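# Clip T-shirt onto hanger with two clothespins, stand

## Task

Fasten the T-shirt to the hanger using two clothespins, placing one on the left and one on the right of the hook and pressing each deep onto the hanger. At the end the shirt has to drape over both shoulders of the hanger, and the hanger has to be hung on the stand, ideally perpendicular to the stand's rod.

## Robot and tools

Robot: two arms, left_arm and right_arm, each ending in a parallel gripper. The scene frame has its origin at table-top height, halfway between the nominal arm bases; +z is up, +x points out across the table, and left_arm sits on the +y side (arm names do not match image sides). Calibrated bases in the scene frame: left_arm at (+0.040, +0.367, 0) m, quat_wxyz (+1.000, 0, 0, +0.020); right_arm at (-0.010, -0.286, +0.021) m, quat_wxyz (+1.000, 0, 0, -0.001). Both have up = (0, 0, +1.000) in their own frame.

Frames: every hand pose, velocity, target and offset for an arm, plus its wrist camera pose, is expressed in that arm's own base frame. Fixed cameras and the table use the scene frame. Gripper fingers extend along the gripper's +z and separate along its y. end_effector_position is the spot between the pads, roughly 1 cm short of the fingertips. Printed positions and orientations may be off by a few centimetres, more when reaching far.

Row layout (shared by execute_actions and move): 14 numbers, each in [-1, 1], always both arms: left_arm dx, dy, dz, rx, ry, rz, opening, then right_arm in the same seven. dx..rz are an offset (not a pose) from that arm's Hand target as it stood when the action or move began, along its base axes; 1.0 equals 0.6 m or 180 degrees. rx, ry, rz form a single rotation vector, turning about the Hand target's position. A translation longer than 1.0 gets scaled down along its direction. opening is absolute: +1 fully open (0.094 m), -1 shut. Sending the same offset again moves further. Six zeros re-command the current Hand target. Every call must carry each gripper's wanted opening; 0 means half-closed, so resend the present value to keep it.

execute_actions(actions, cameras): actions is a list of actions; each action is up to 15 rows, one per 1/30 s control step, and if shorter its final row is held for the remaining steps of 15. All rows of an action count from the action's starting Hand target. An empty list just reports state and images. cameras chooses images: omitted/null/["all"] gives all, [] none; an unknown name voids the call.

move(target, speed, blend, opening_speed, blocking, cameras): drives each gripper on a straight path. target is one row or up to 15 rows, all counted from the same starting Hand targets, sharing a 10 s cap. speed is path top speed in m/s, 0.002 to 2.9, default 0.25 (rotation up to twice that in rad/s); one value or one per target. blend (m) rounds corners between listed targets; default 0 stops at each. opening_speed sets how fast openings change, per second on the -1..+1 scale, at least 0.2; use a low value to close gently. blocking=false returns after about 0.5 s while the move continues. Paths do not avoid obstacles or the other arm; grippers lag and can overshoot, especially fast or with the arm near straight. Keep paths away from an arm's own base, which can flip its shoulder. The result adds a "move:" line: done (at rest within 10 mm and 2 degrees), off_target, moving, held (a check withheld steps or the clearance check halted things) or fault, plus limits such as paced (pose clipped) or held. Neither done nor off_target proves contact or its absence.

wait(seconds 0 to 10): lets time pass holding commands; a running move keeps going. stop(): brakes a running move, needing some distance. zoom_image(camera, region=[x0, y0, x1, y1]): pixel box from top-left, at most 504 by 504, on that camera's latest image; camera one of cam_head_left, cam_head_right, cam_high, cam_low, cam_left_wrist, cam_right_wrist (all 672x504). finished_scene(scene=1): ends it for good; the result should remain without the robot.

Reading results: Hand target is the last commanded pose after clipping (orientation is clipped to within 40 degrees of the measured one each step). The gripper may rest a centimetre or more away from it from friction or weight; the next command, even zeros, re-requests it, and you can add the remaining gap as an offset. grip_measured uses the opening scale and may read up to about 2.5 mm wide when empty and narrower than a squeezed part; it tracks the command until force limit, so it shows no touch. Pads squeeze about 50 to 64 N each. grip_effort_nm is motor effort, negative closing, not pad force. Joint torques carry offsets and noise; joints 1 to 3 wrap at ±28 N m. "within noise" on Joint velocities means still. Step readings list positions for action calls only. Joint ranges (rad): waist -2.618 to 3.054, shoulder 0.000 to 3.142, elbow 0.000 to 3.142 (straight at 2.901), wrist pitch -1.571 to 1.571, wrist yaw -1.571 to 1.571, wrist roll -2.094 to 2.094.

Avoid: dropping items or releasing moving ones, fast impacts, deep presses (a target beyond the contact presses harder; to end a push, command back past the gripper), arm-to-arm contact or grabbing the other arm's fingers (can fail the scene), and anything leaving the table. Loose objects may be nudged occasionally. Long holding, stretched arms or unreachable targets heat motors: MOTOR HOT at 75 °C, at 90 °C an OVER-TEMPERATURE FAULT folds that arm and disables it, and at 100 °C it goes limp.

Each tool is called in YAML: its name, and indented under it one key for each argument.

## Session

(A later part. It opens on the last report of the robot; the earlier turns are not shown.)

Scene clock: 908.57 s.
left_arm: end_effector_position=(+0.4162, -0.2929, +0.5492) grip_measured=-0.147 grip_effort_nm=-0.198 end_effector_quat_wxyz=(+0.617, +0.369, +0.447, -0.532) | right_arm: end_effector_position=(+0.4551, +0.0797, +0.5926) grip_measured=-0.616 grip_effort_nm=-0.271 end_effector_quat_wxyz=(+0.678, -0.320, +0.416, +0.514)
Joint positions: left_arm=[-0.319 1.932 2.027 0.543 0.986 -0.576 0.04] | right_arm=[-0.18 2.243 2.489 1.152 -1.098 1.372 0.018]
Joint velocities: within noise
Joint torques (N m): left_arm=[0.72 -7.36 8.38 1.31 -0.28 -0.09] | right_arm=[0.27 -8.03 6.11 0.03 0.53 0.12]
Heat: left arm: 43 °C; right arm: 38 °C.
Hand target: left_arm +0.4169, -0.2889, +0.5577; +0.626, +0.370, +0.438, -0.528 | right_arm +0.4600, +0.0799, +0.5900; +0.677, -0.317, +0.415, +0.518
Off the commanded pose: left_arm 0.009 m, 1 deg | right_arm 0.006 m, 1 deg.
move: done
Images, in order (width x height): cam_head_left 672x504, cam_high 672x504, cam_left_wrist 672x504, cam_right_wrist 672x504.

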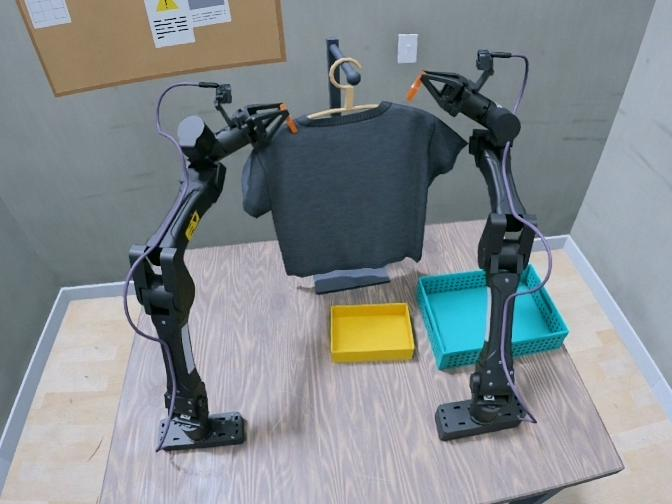

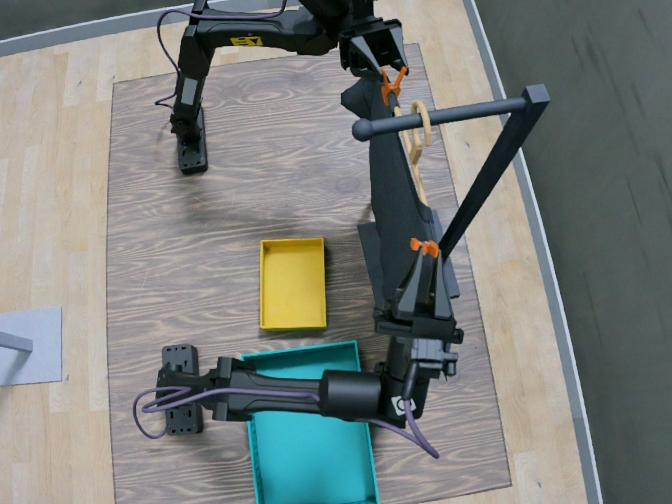

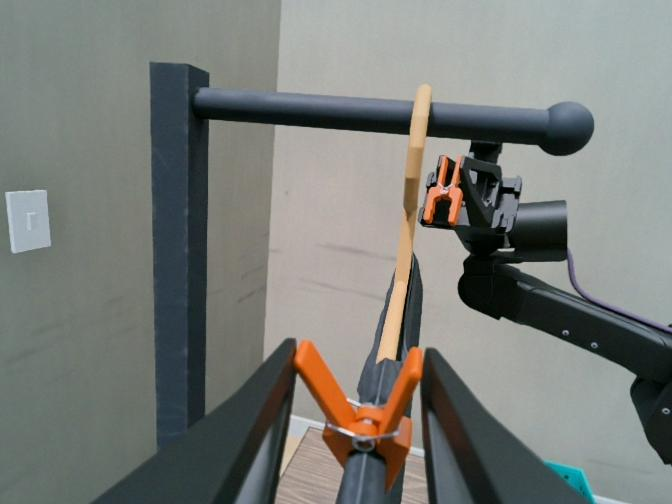

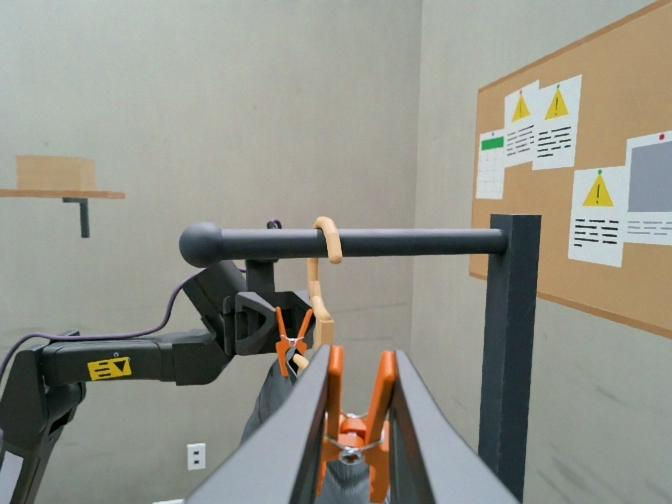

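move:
  target: [0, 0, 0, 0, 0, 0, -0.15, 0.035, 0.0233, -0.0083, 0, 0, 0, -0.62]
  speed: 0.05

zoom_image:
  camera: "cam_head_left"
  region: [340, 50, 480, 150]

zoom_image:
  camera: "cam_high"
  region: [390, 180, 490, 300]

zoom_image:
  camera: "cam_right_wrist"
  region: [260, 290, 450, 504]

zoom_image:
  camera: "cam_left_wrist"
  region: [340, 120, 520, 400]

Scene clock: 956.53 s.
left_arm: end_effector_position=(+0.4162, -0.2929, +0.5492) grip_measured=-0.147 grip_effort_nm=-0.203 end_effector_quat_wxyz=(+0.617, +0.369, +0.447, -0.532) | right_arm: end_effector_position=(+0.4757, +0.0938, +0.5874) grip_measured=-0.616 grip_effort_nm=-0.271 end_effector_quat_wxyz=(+0.676, -0.320, +0.419, +0.515)
Joint positions: left_arm=[-0.319 1.932 2.027 0.543 0.986 -0.576 0.04] | right_arm=[-0.14 2.358 2.683 0.996 -1.095 1.291 0.018]
Joint velocities: within noise
Joint torques (N m): left_arm=[0.66 -7.56 8.28 1.35 -0.31 -0.07] | right_arm=[0.31 -8.38 6.17 0.16 0.63 0]
Heat: left arm: 39 °C; right arm: 38 °C.
Hand target: left_arm +0.4169, -0.2889, +0.5577; +0.626, +0.370, +0.438, -0.528 | right_arm +0.4811, +0.0939, +0.5850; +0.677, -0.317, +0.415, +0.519
Off the commanded pose: left_arm 0.009 m, 2 deg | right_arm 0.006 m, 1 deg.
move: done

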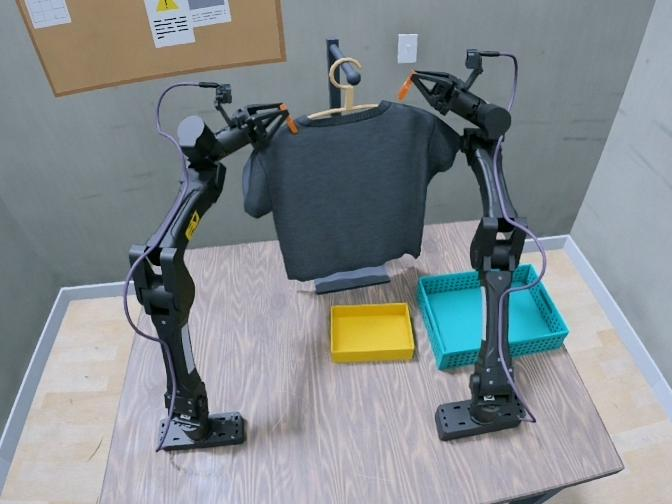

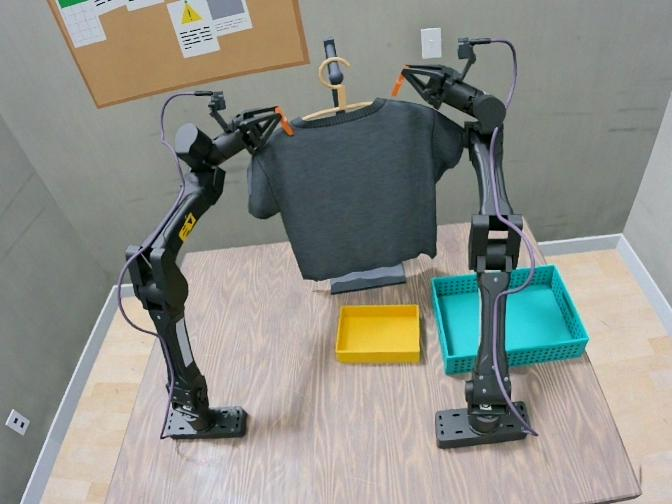

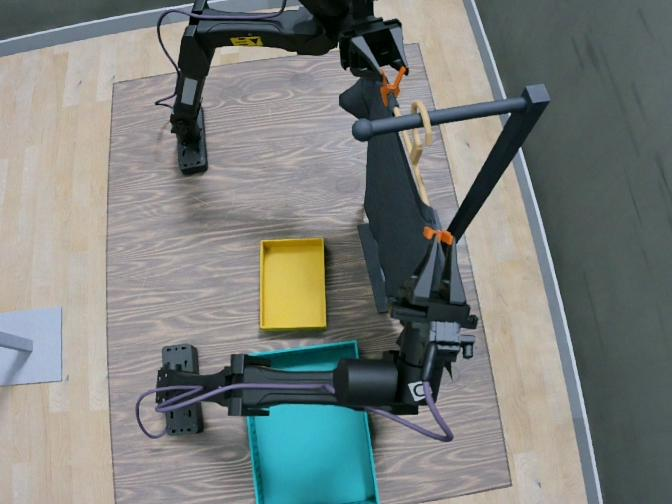

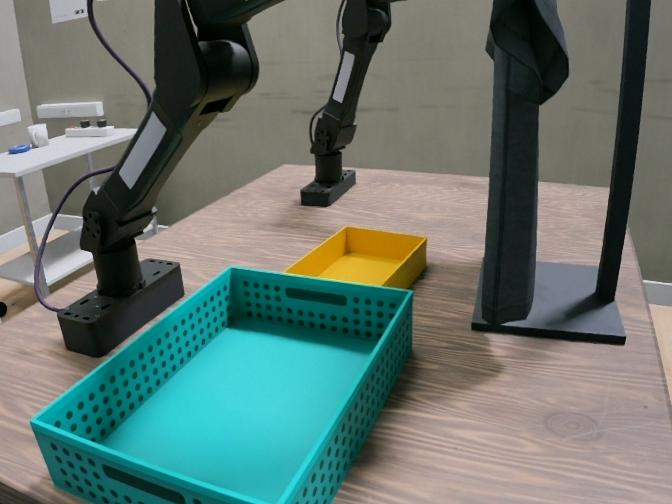

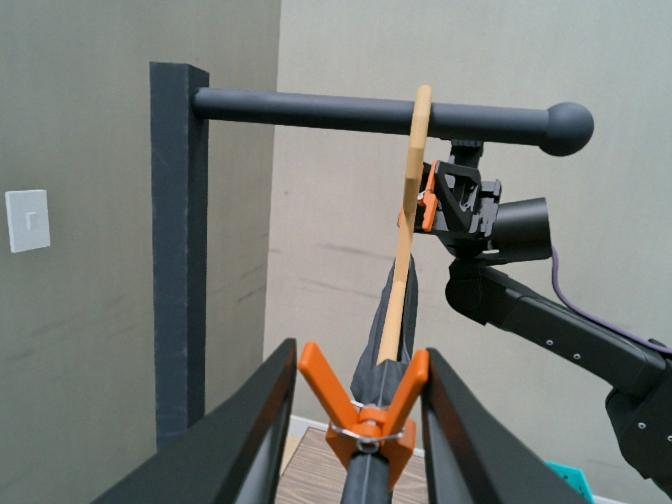

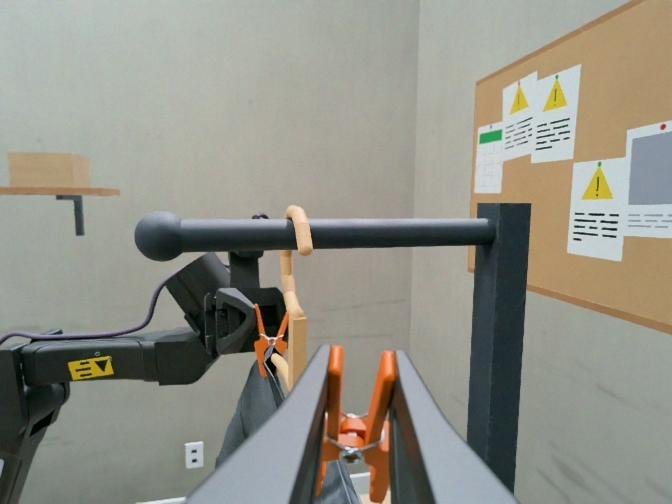

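Scaled by 3.600 from the camera's 672x504 image, which has a finer 960x720 frame.

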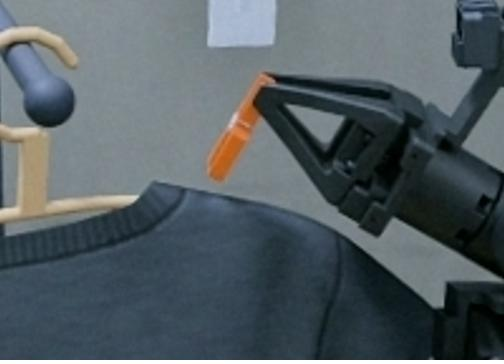

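Scaled by 4.200 from the camera's 672x504 image, which has a finer 960x720 frame.

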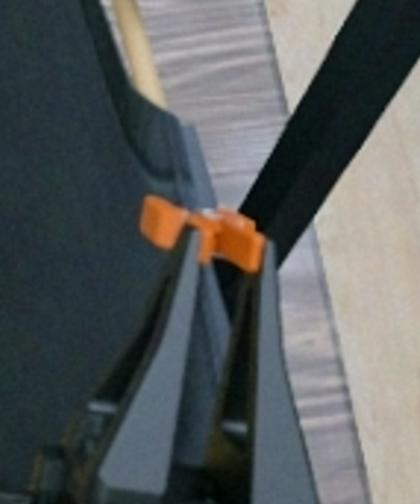

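Scaled by 2.355 from the camera's 672x504 image, which has a finer 960x720 frame.

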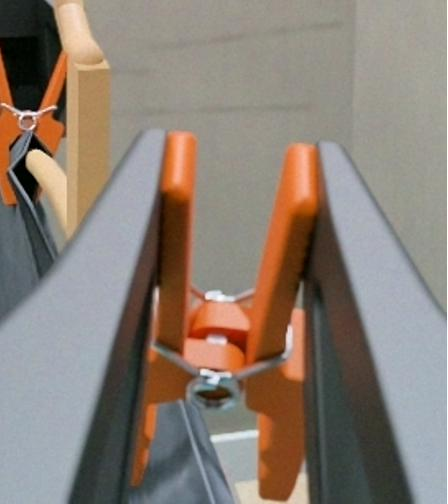

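Scaled by 1.800 from the camera's 672x504 image, which has a finer 960x720 frame.

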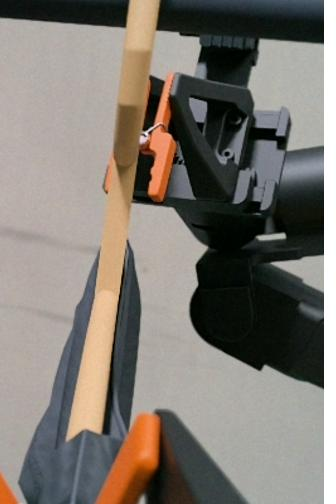

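zoom_image:
  camera: "cam_right_wrist"
  region: [290, 400, 420, 504]

zoom_image:
  camera: "cam_high"
  region: [410, 190, 470, 250]

zoom_image:
  camera: "cam_head_right"
  region: [340, 50, 480, 150]

Scaled by 3.877 from the camera's 672x504 image, which has a finer 960x720 frame.

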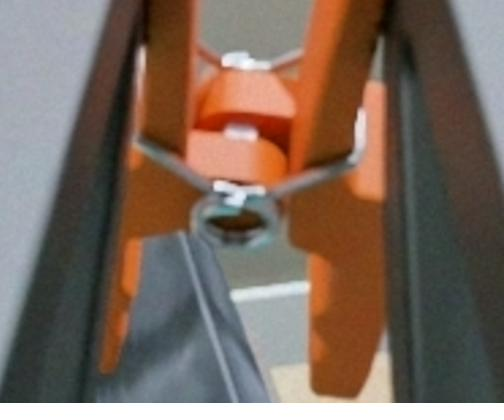

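Scaled by 8.400 from the camera's 672x504 image, which has a finer 960x720 frame.

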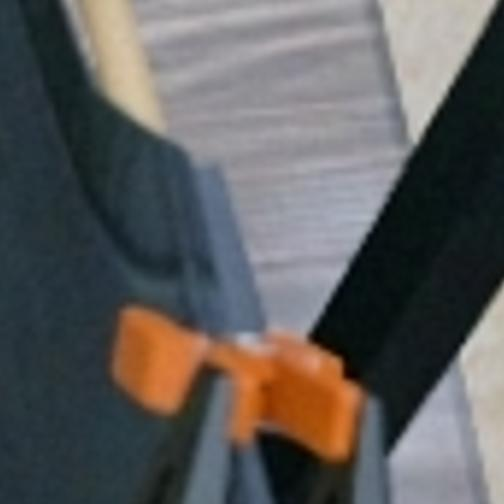

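Scaled by 3.600 from the camera's 672x504 image, which has a finer 960x720 frame.

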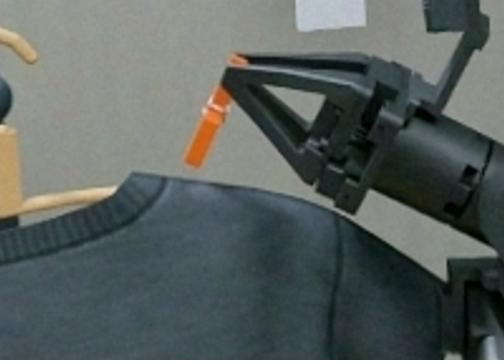

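move:
  target: [0, 0, 0, 0, 0, 0, -0.15, 0.002, 0.0072, -0.015, 0, 0, 0, -0.62]
  speed: 0.05

zoom_image:
  camera: "cam_right_wrist"
  region: [290, 400, 420, 504]

zoom_image:
  camera: "cam_high"
  region: [410, 190, 470, 250]

zoom_image:
  camera: "cam_head_left"
  region: [370, 60, 450, 120]

zoom_image:
  camera: "cam_left_wrist"
  region: [380, 150, 480, 300]

Scene clock: 1016.20 s.
left_arm: end_effector_position=(+0.4162, -0.2929, +0.5492) grip_measured=-0.147 grip_effort_nm=-0.198 end_effector_quat_wxyz=(+0.617, +0.369, +0.447, -0.532) | right_arm: end_effector_position=(+0.4912, +0.0949, +0.5665) grip_measured=-0.616 grip_effort_nm=-0.271 end_effector_quat_wxyz=(+0.669, -0.312, +0.428, +0.522)
Joint positions: left_arm=[-0.319 1.932 2.027 0.543 0.986 -0.576 0.04] | right_arm=[-0.134 2.358 2.594 1.05 -1.095 1.285 0.018]
Joint velocities: within noise
Joint torques (N m): left_arm=[0.59 -7.56 8.38 1.26 -0.34 0.03] | right_arm=[0.59 -11.86 3.93 0.34 0.62 -0.07]
Heat: left arm: 39 °C; right arm: 37 °C.
Hand target: left_arm +0.4169, -0.2889, +0.5577; +0.626, +0.370, +0.438, -0.528 | right_arm +0.4822, +0.0983, +0.5760; +0.677, -0.317, +0.415, +0.518
Off the commanded pose: left_arm 0.009 m, 2 deg | right_arm 0.013 m, 2 deg.
move: off_target (right_arm)

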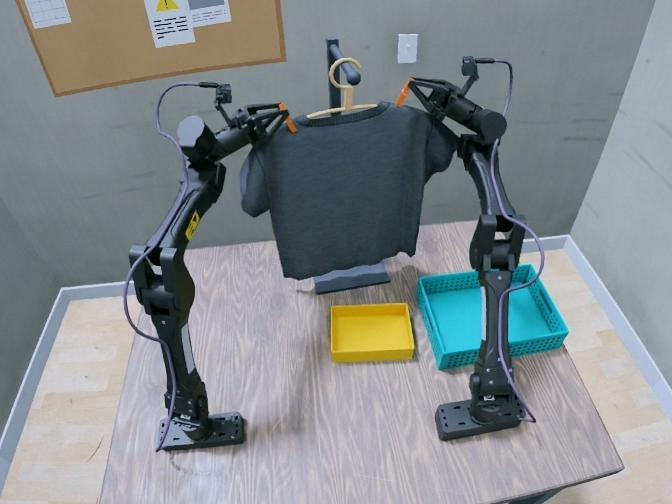

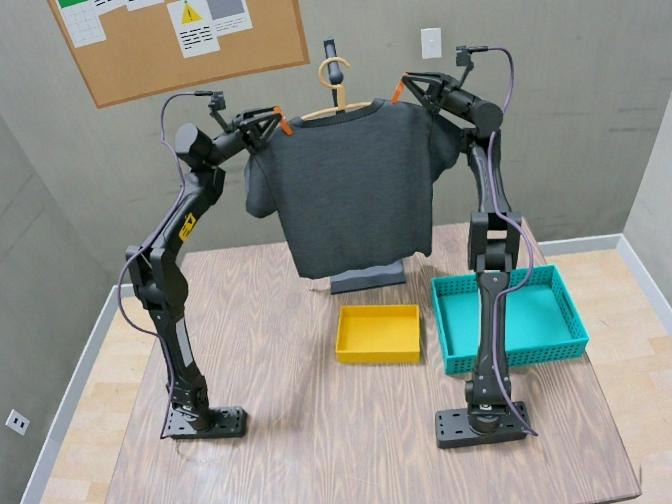

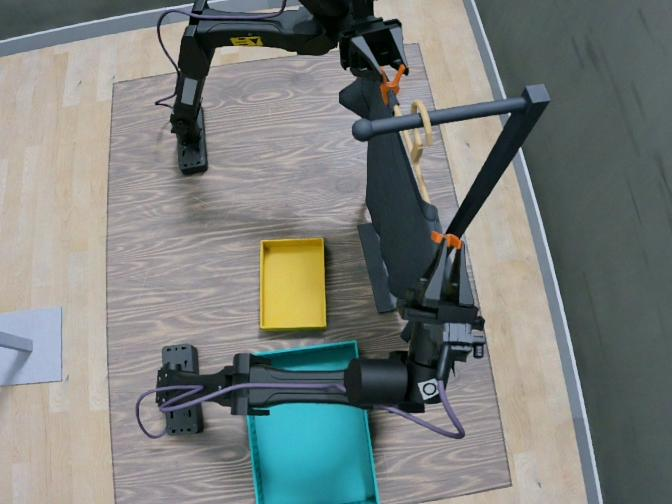

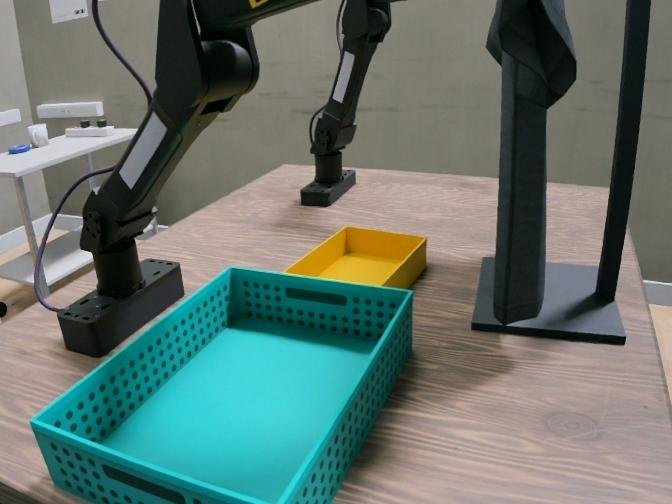

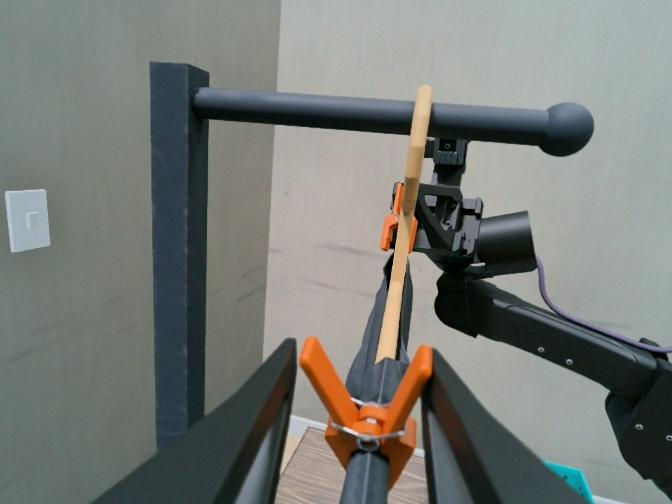

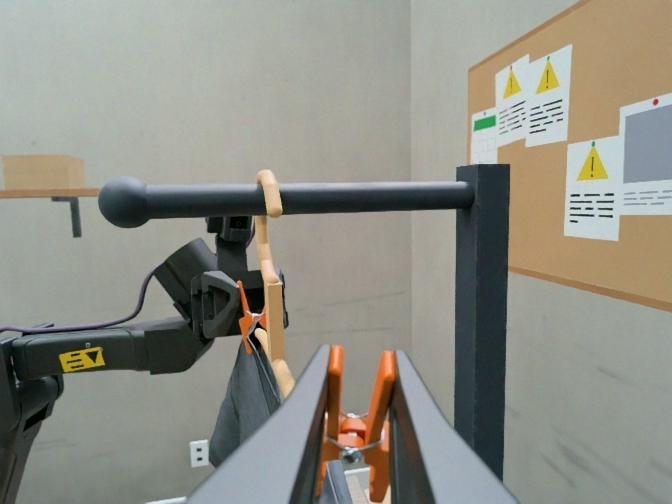

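Scaled by 3.877 from the camera's 672x504 image, which has a finer 960x720 frame.

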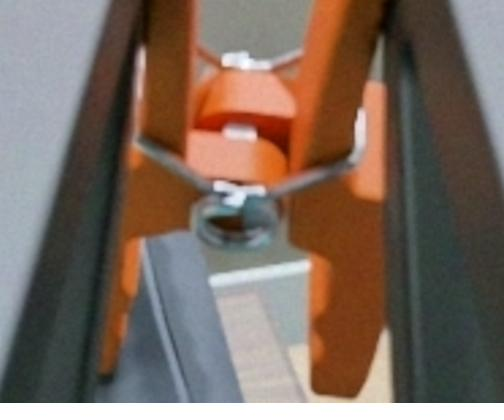

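Scaled by 8.400 from the camera's 672x504 image, which has a finer 960x720 frame.

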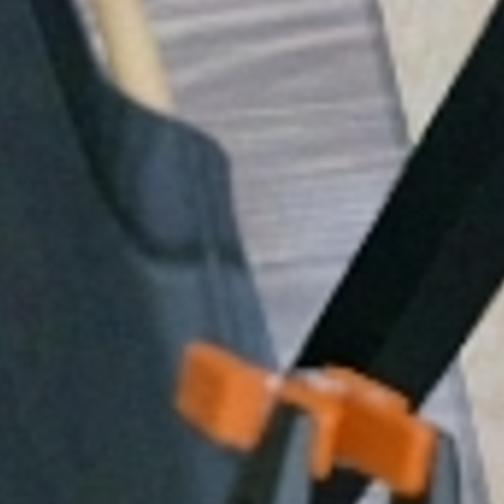

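Scaled by 6.300 from the camera's 672x504 image, which has a finer 960x720 frame.

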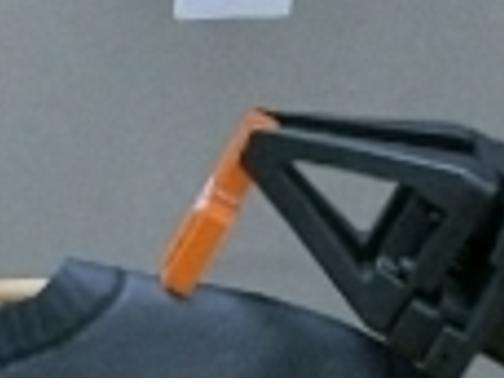

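Scaled by 3.360 from the camera's 672x504 image, which has a finer 960x720 frame.

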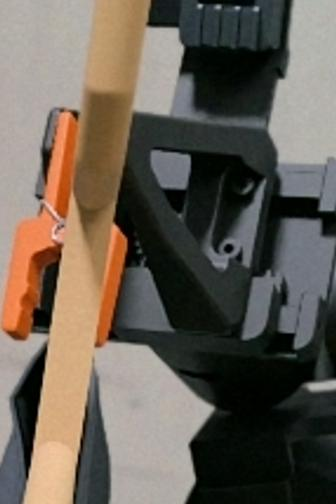

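move:
  target: [0, 0, 0, 0, 0, 0, -0.15, -0.009, 0.0025, 0.0, 0, 0, 0, -0.62]
  speed: 0.04

zoom_image:
  camera: "cam_right_wrist"
  region: [290, 400, 420, 504]

zoom_image:
  camera: "cam_high"
  region: [410, 190, 470, 250]

zoom_image:
  camera: "cam_head_left"
  region: [370, 60, 450, 120]

zoom_image:
  camera: "cam_left_wrist"
  region: [380, 150, 480, 300]

Scene clock: 1029.10 s.
left_arm: end_effector_position=(+0.4162, -0.2929, +0.5492) grip_measured=-0.147 grip_effort_nm=-0.203 end_effector_quat_wxyz=(+0.617, +0.369, +0.447, -0.532) | right_arm: end_effector_position=(+0.4982, +0.0938, +0.5533) grip_measured=-0.616 grip_effort_nm=-0.261 end_effector_quat_wxyz=(+0.664, -0.303, +0.435, +0.527)
Joint positions: left_arm=[-0.319 1.932 2.027 0.543 0.986 -0.576 0.04] | right_arm=[-0.134 2.329 2.488 1.097 -1.093 1.282 0.018]
Joint velocities: within noise
Joint torques (N m): left_arm=[0.5 -7.51 8.36 1.28 -0.33 -0.05] | right_arm=[0.66 -14.08 4.03 0.42 0.58 -0.05]
Heat: left arm: 38 °C; right arm: 40 °C.
Hand target: left_arm +0.4169, -0.2889, +0.5577; +0.626, +0.370, +0.438, -0.528 | right_arm +0.4769, +0.0998, +0.5760; +0.677, -0.317, +0.415, +0.519
Off the commanded pose: left_arm 0.009 m, 2 deg | right_arm 0.032 m, 3 deg.
move: off_target (right_arm)

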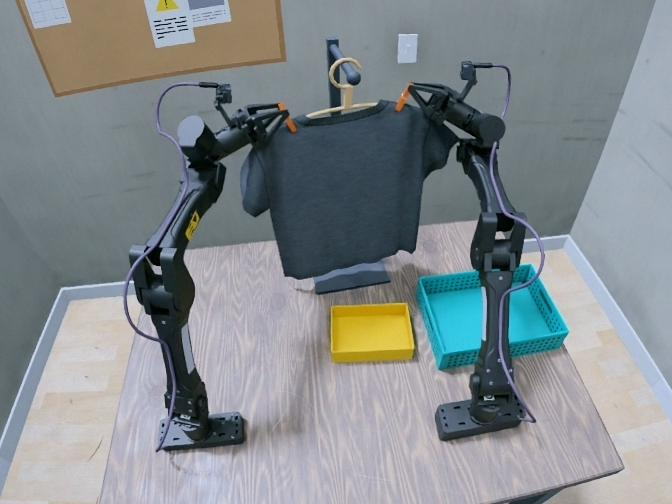

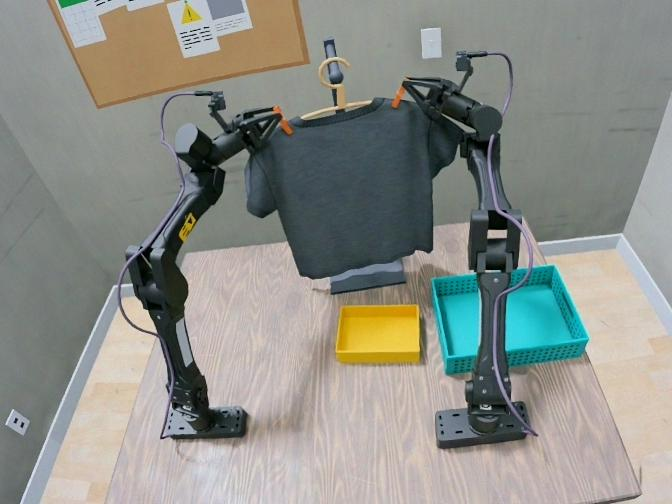

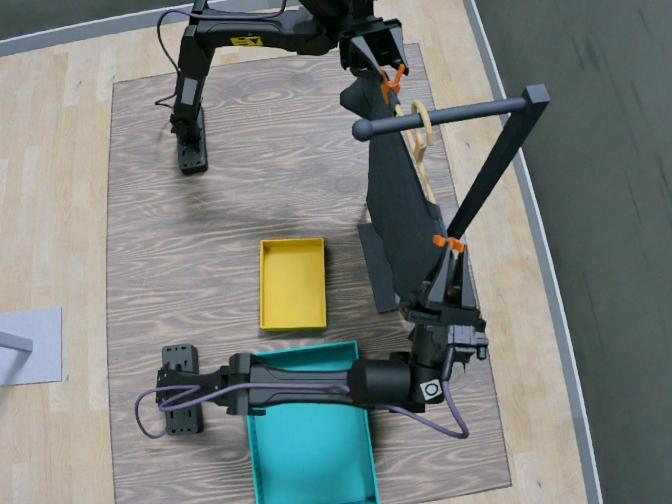

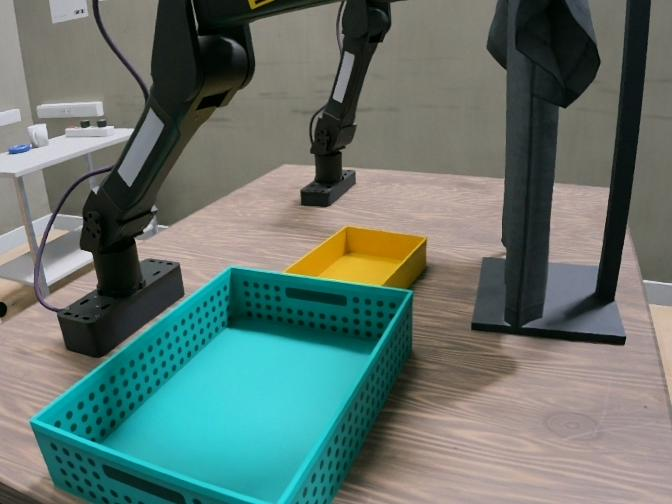

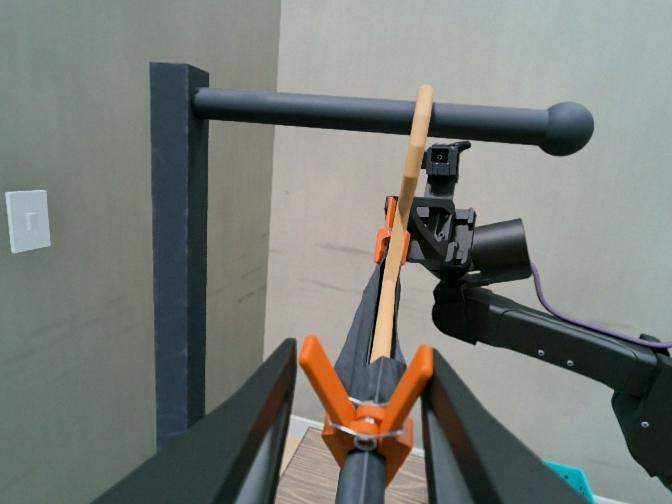

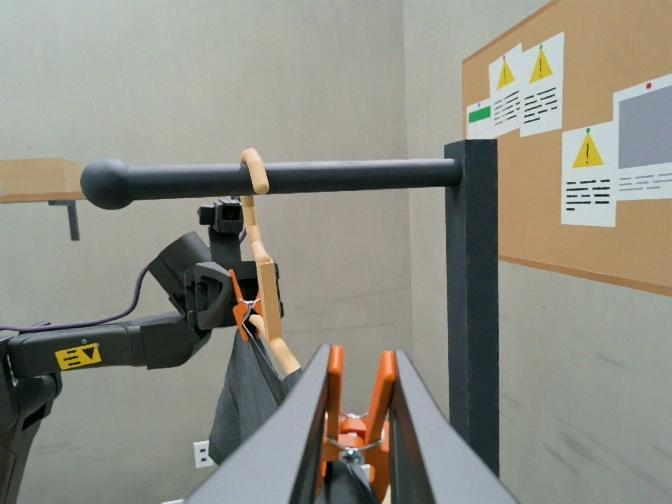

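Scaled by 3.877 from the camera's 672x504 image, which has a finer 960x720 frame.

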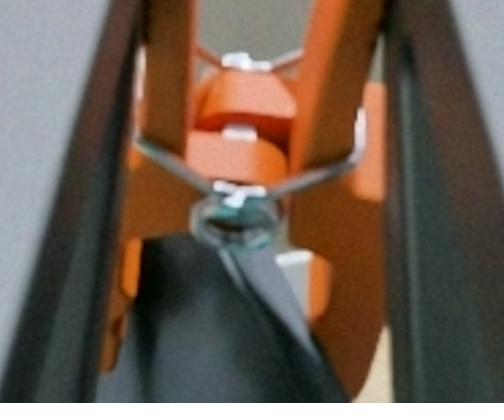

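Scaled by 8.400 from the camera's 672x504 image, which has a finer 960x720 frame.

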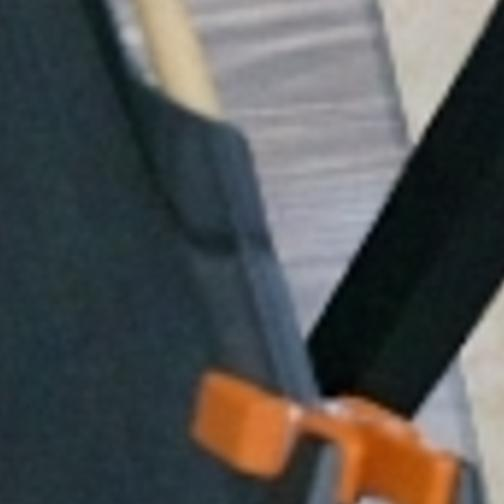

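Scaled by 6.300 from the camera's 672x504 image, which has a finer 960x720 frame.

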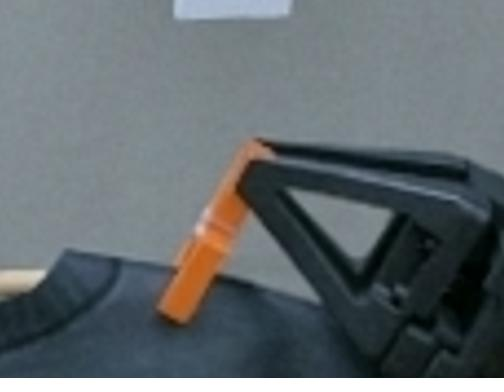

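Scaled by 3.360 from the camera's 672x504 image, which has a finer 960x720 frame.

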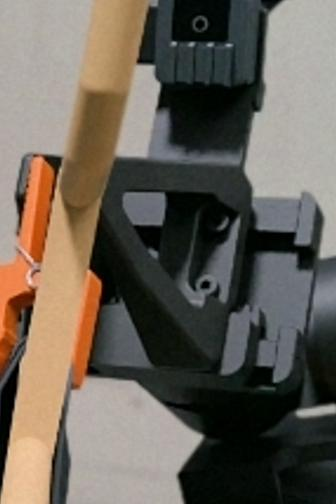

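move:
  target: [0, 0, 0, 0, 0, 0, -0.15, -0.0217, 0.01, 0.0, 0, 0, 0, -0.62]
  speed: 0.04

zoom_image:
  camera: "cam_right_wrist"
  region: [290, 400, 420, 504]

zoom_image:
  camera: "cam_high"
  region: [380, 90, 480, 260]

zoom_image:
  camera: "cam_head_left"
  region: [370, 60, 450, 120]

Scene clock: 1041.10 s.
left_arm: end_effector_position=(+0.4162, -0.2929, +0.5492) grip_measured=-0.147 grip_effort_nm=-0.203 end_effector_quat_wxyz=(+0.617, +0.369, +0.447, -0.532) | right_arm: end_effector_position=(+0.4842, +0.1016, +0.5547) grip_measured=-0.616 grip_effort_nm=-0.261 end_effector_quat_wxyz=(+0.663, -0.305, +0.435, +0.527)
Joint positions: left_arm=[-0.319 1.932 2.027 0.543 0.986 -0.576 0.04] | right_arm=[-0.121 2.222 2.313 1.148 -1.093 1.26 0.018]
Joint velocities: within noise
Joint torques (N m): left_arm=[0.62 -7.28 8.24 1.33 -0.29 -0.05] | right_arm=[0.43 -13.52 4.19 0.44 0.63 -0.05]
Heat: left arm: 38 °C; right arm: 41 °C.
Hand target: left_arm +0.4169, -0.2889, +0.5577; +0.626, +0.370, +0.438, -0.528 | right_arm +0.4639, +0.1058, +0.5759; +0.677, -0.317, +0.415, +0.519
Off the commanded pose: left_arm 0.009 m, 2 deg | right_arm 0.030 m, 3 deg.
move: off_target (right_arm)

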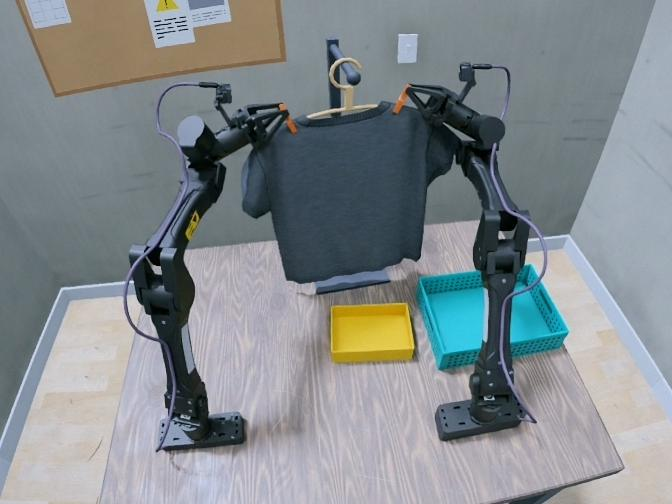

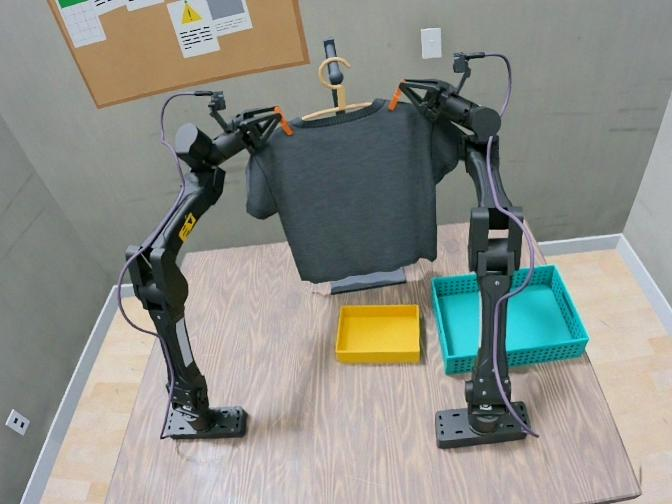

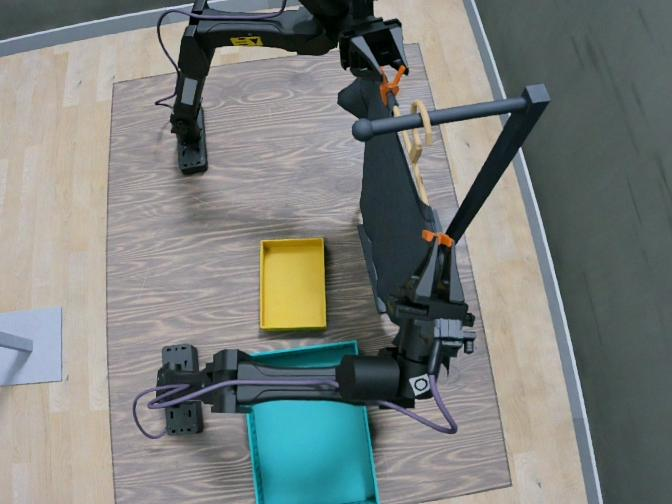

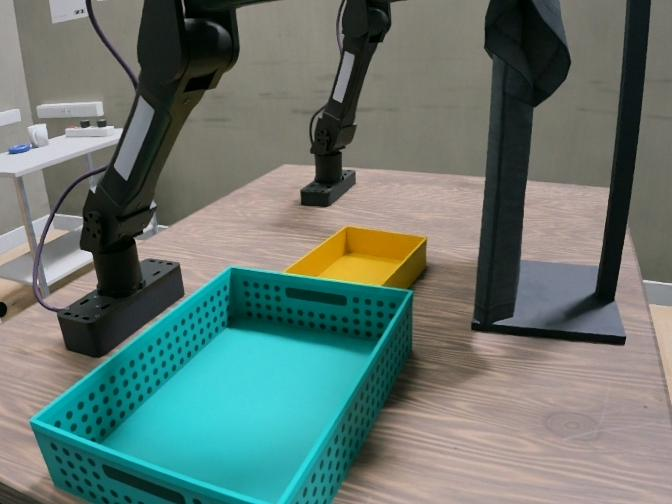

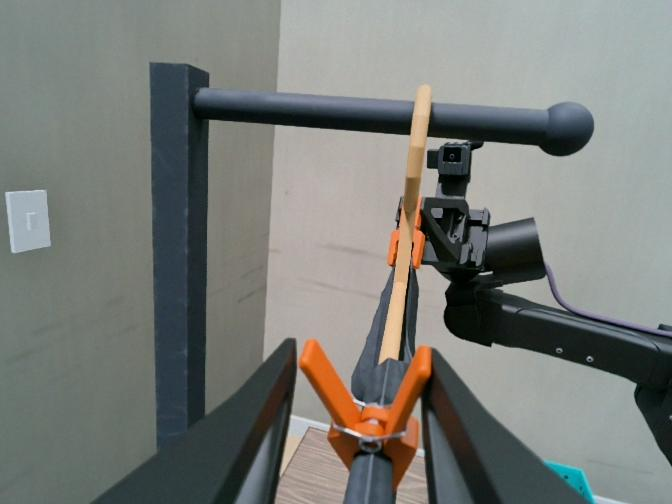

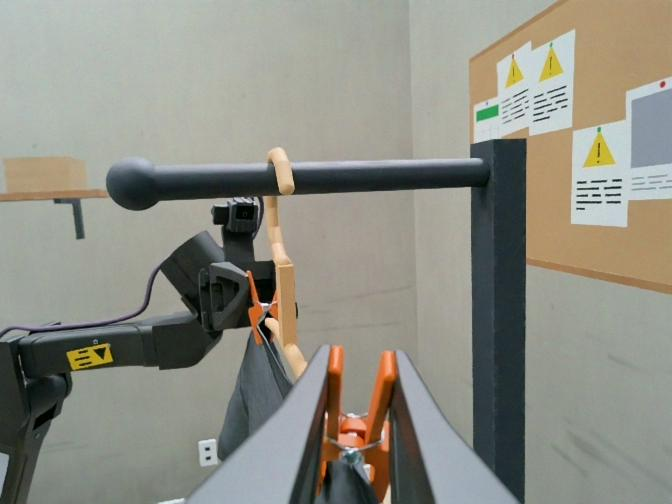

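Scaled by 3.877 from the camera's 672x504 image, which has a finer 960x720 frame.

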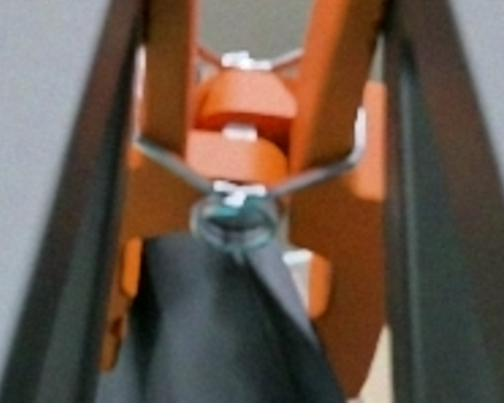

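Scaled by 2.965 from the camera's 672x504 image, which has a finer 960x720 frame.

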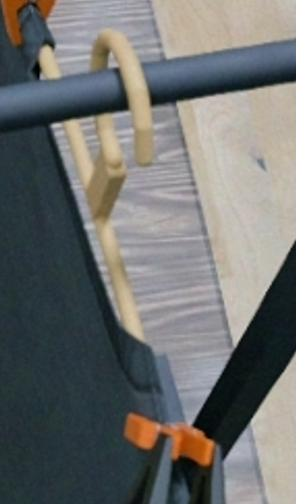

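Scaled by 6.300 from the camera's 672x504 image, which has a finer 960x720 frame.

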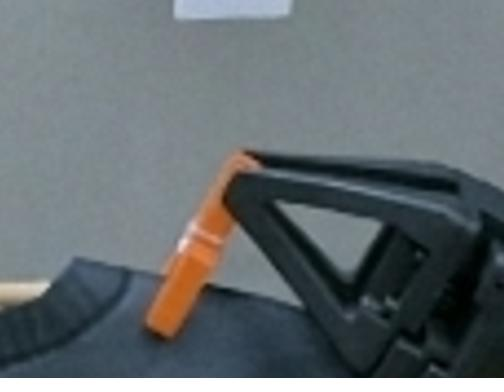

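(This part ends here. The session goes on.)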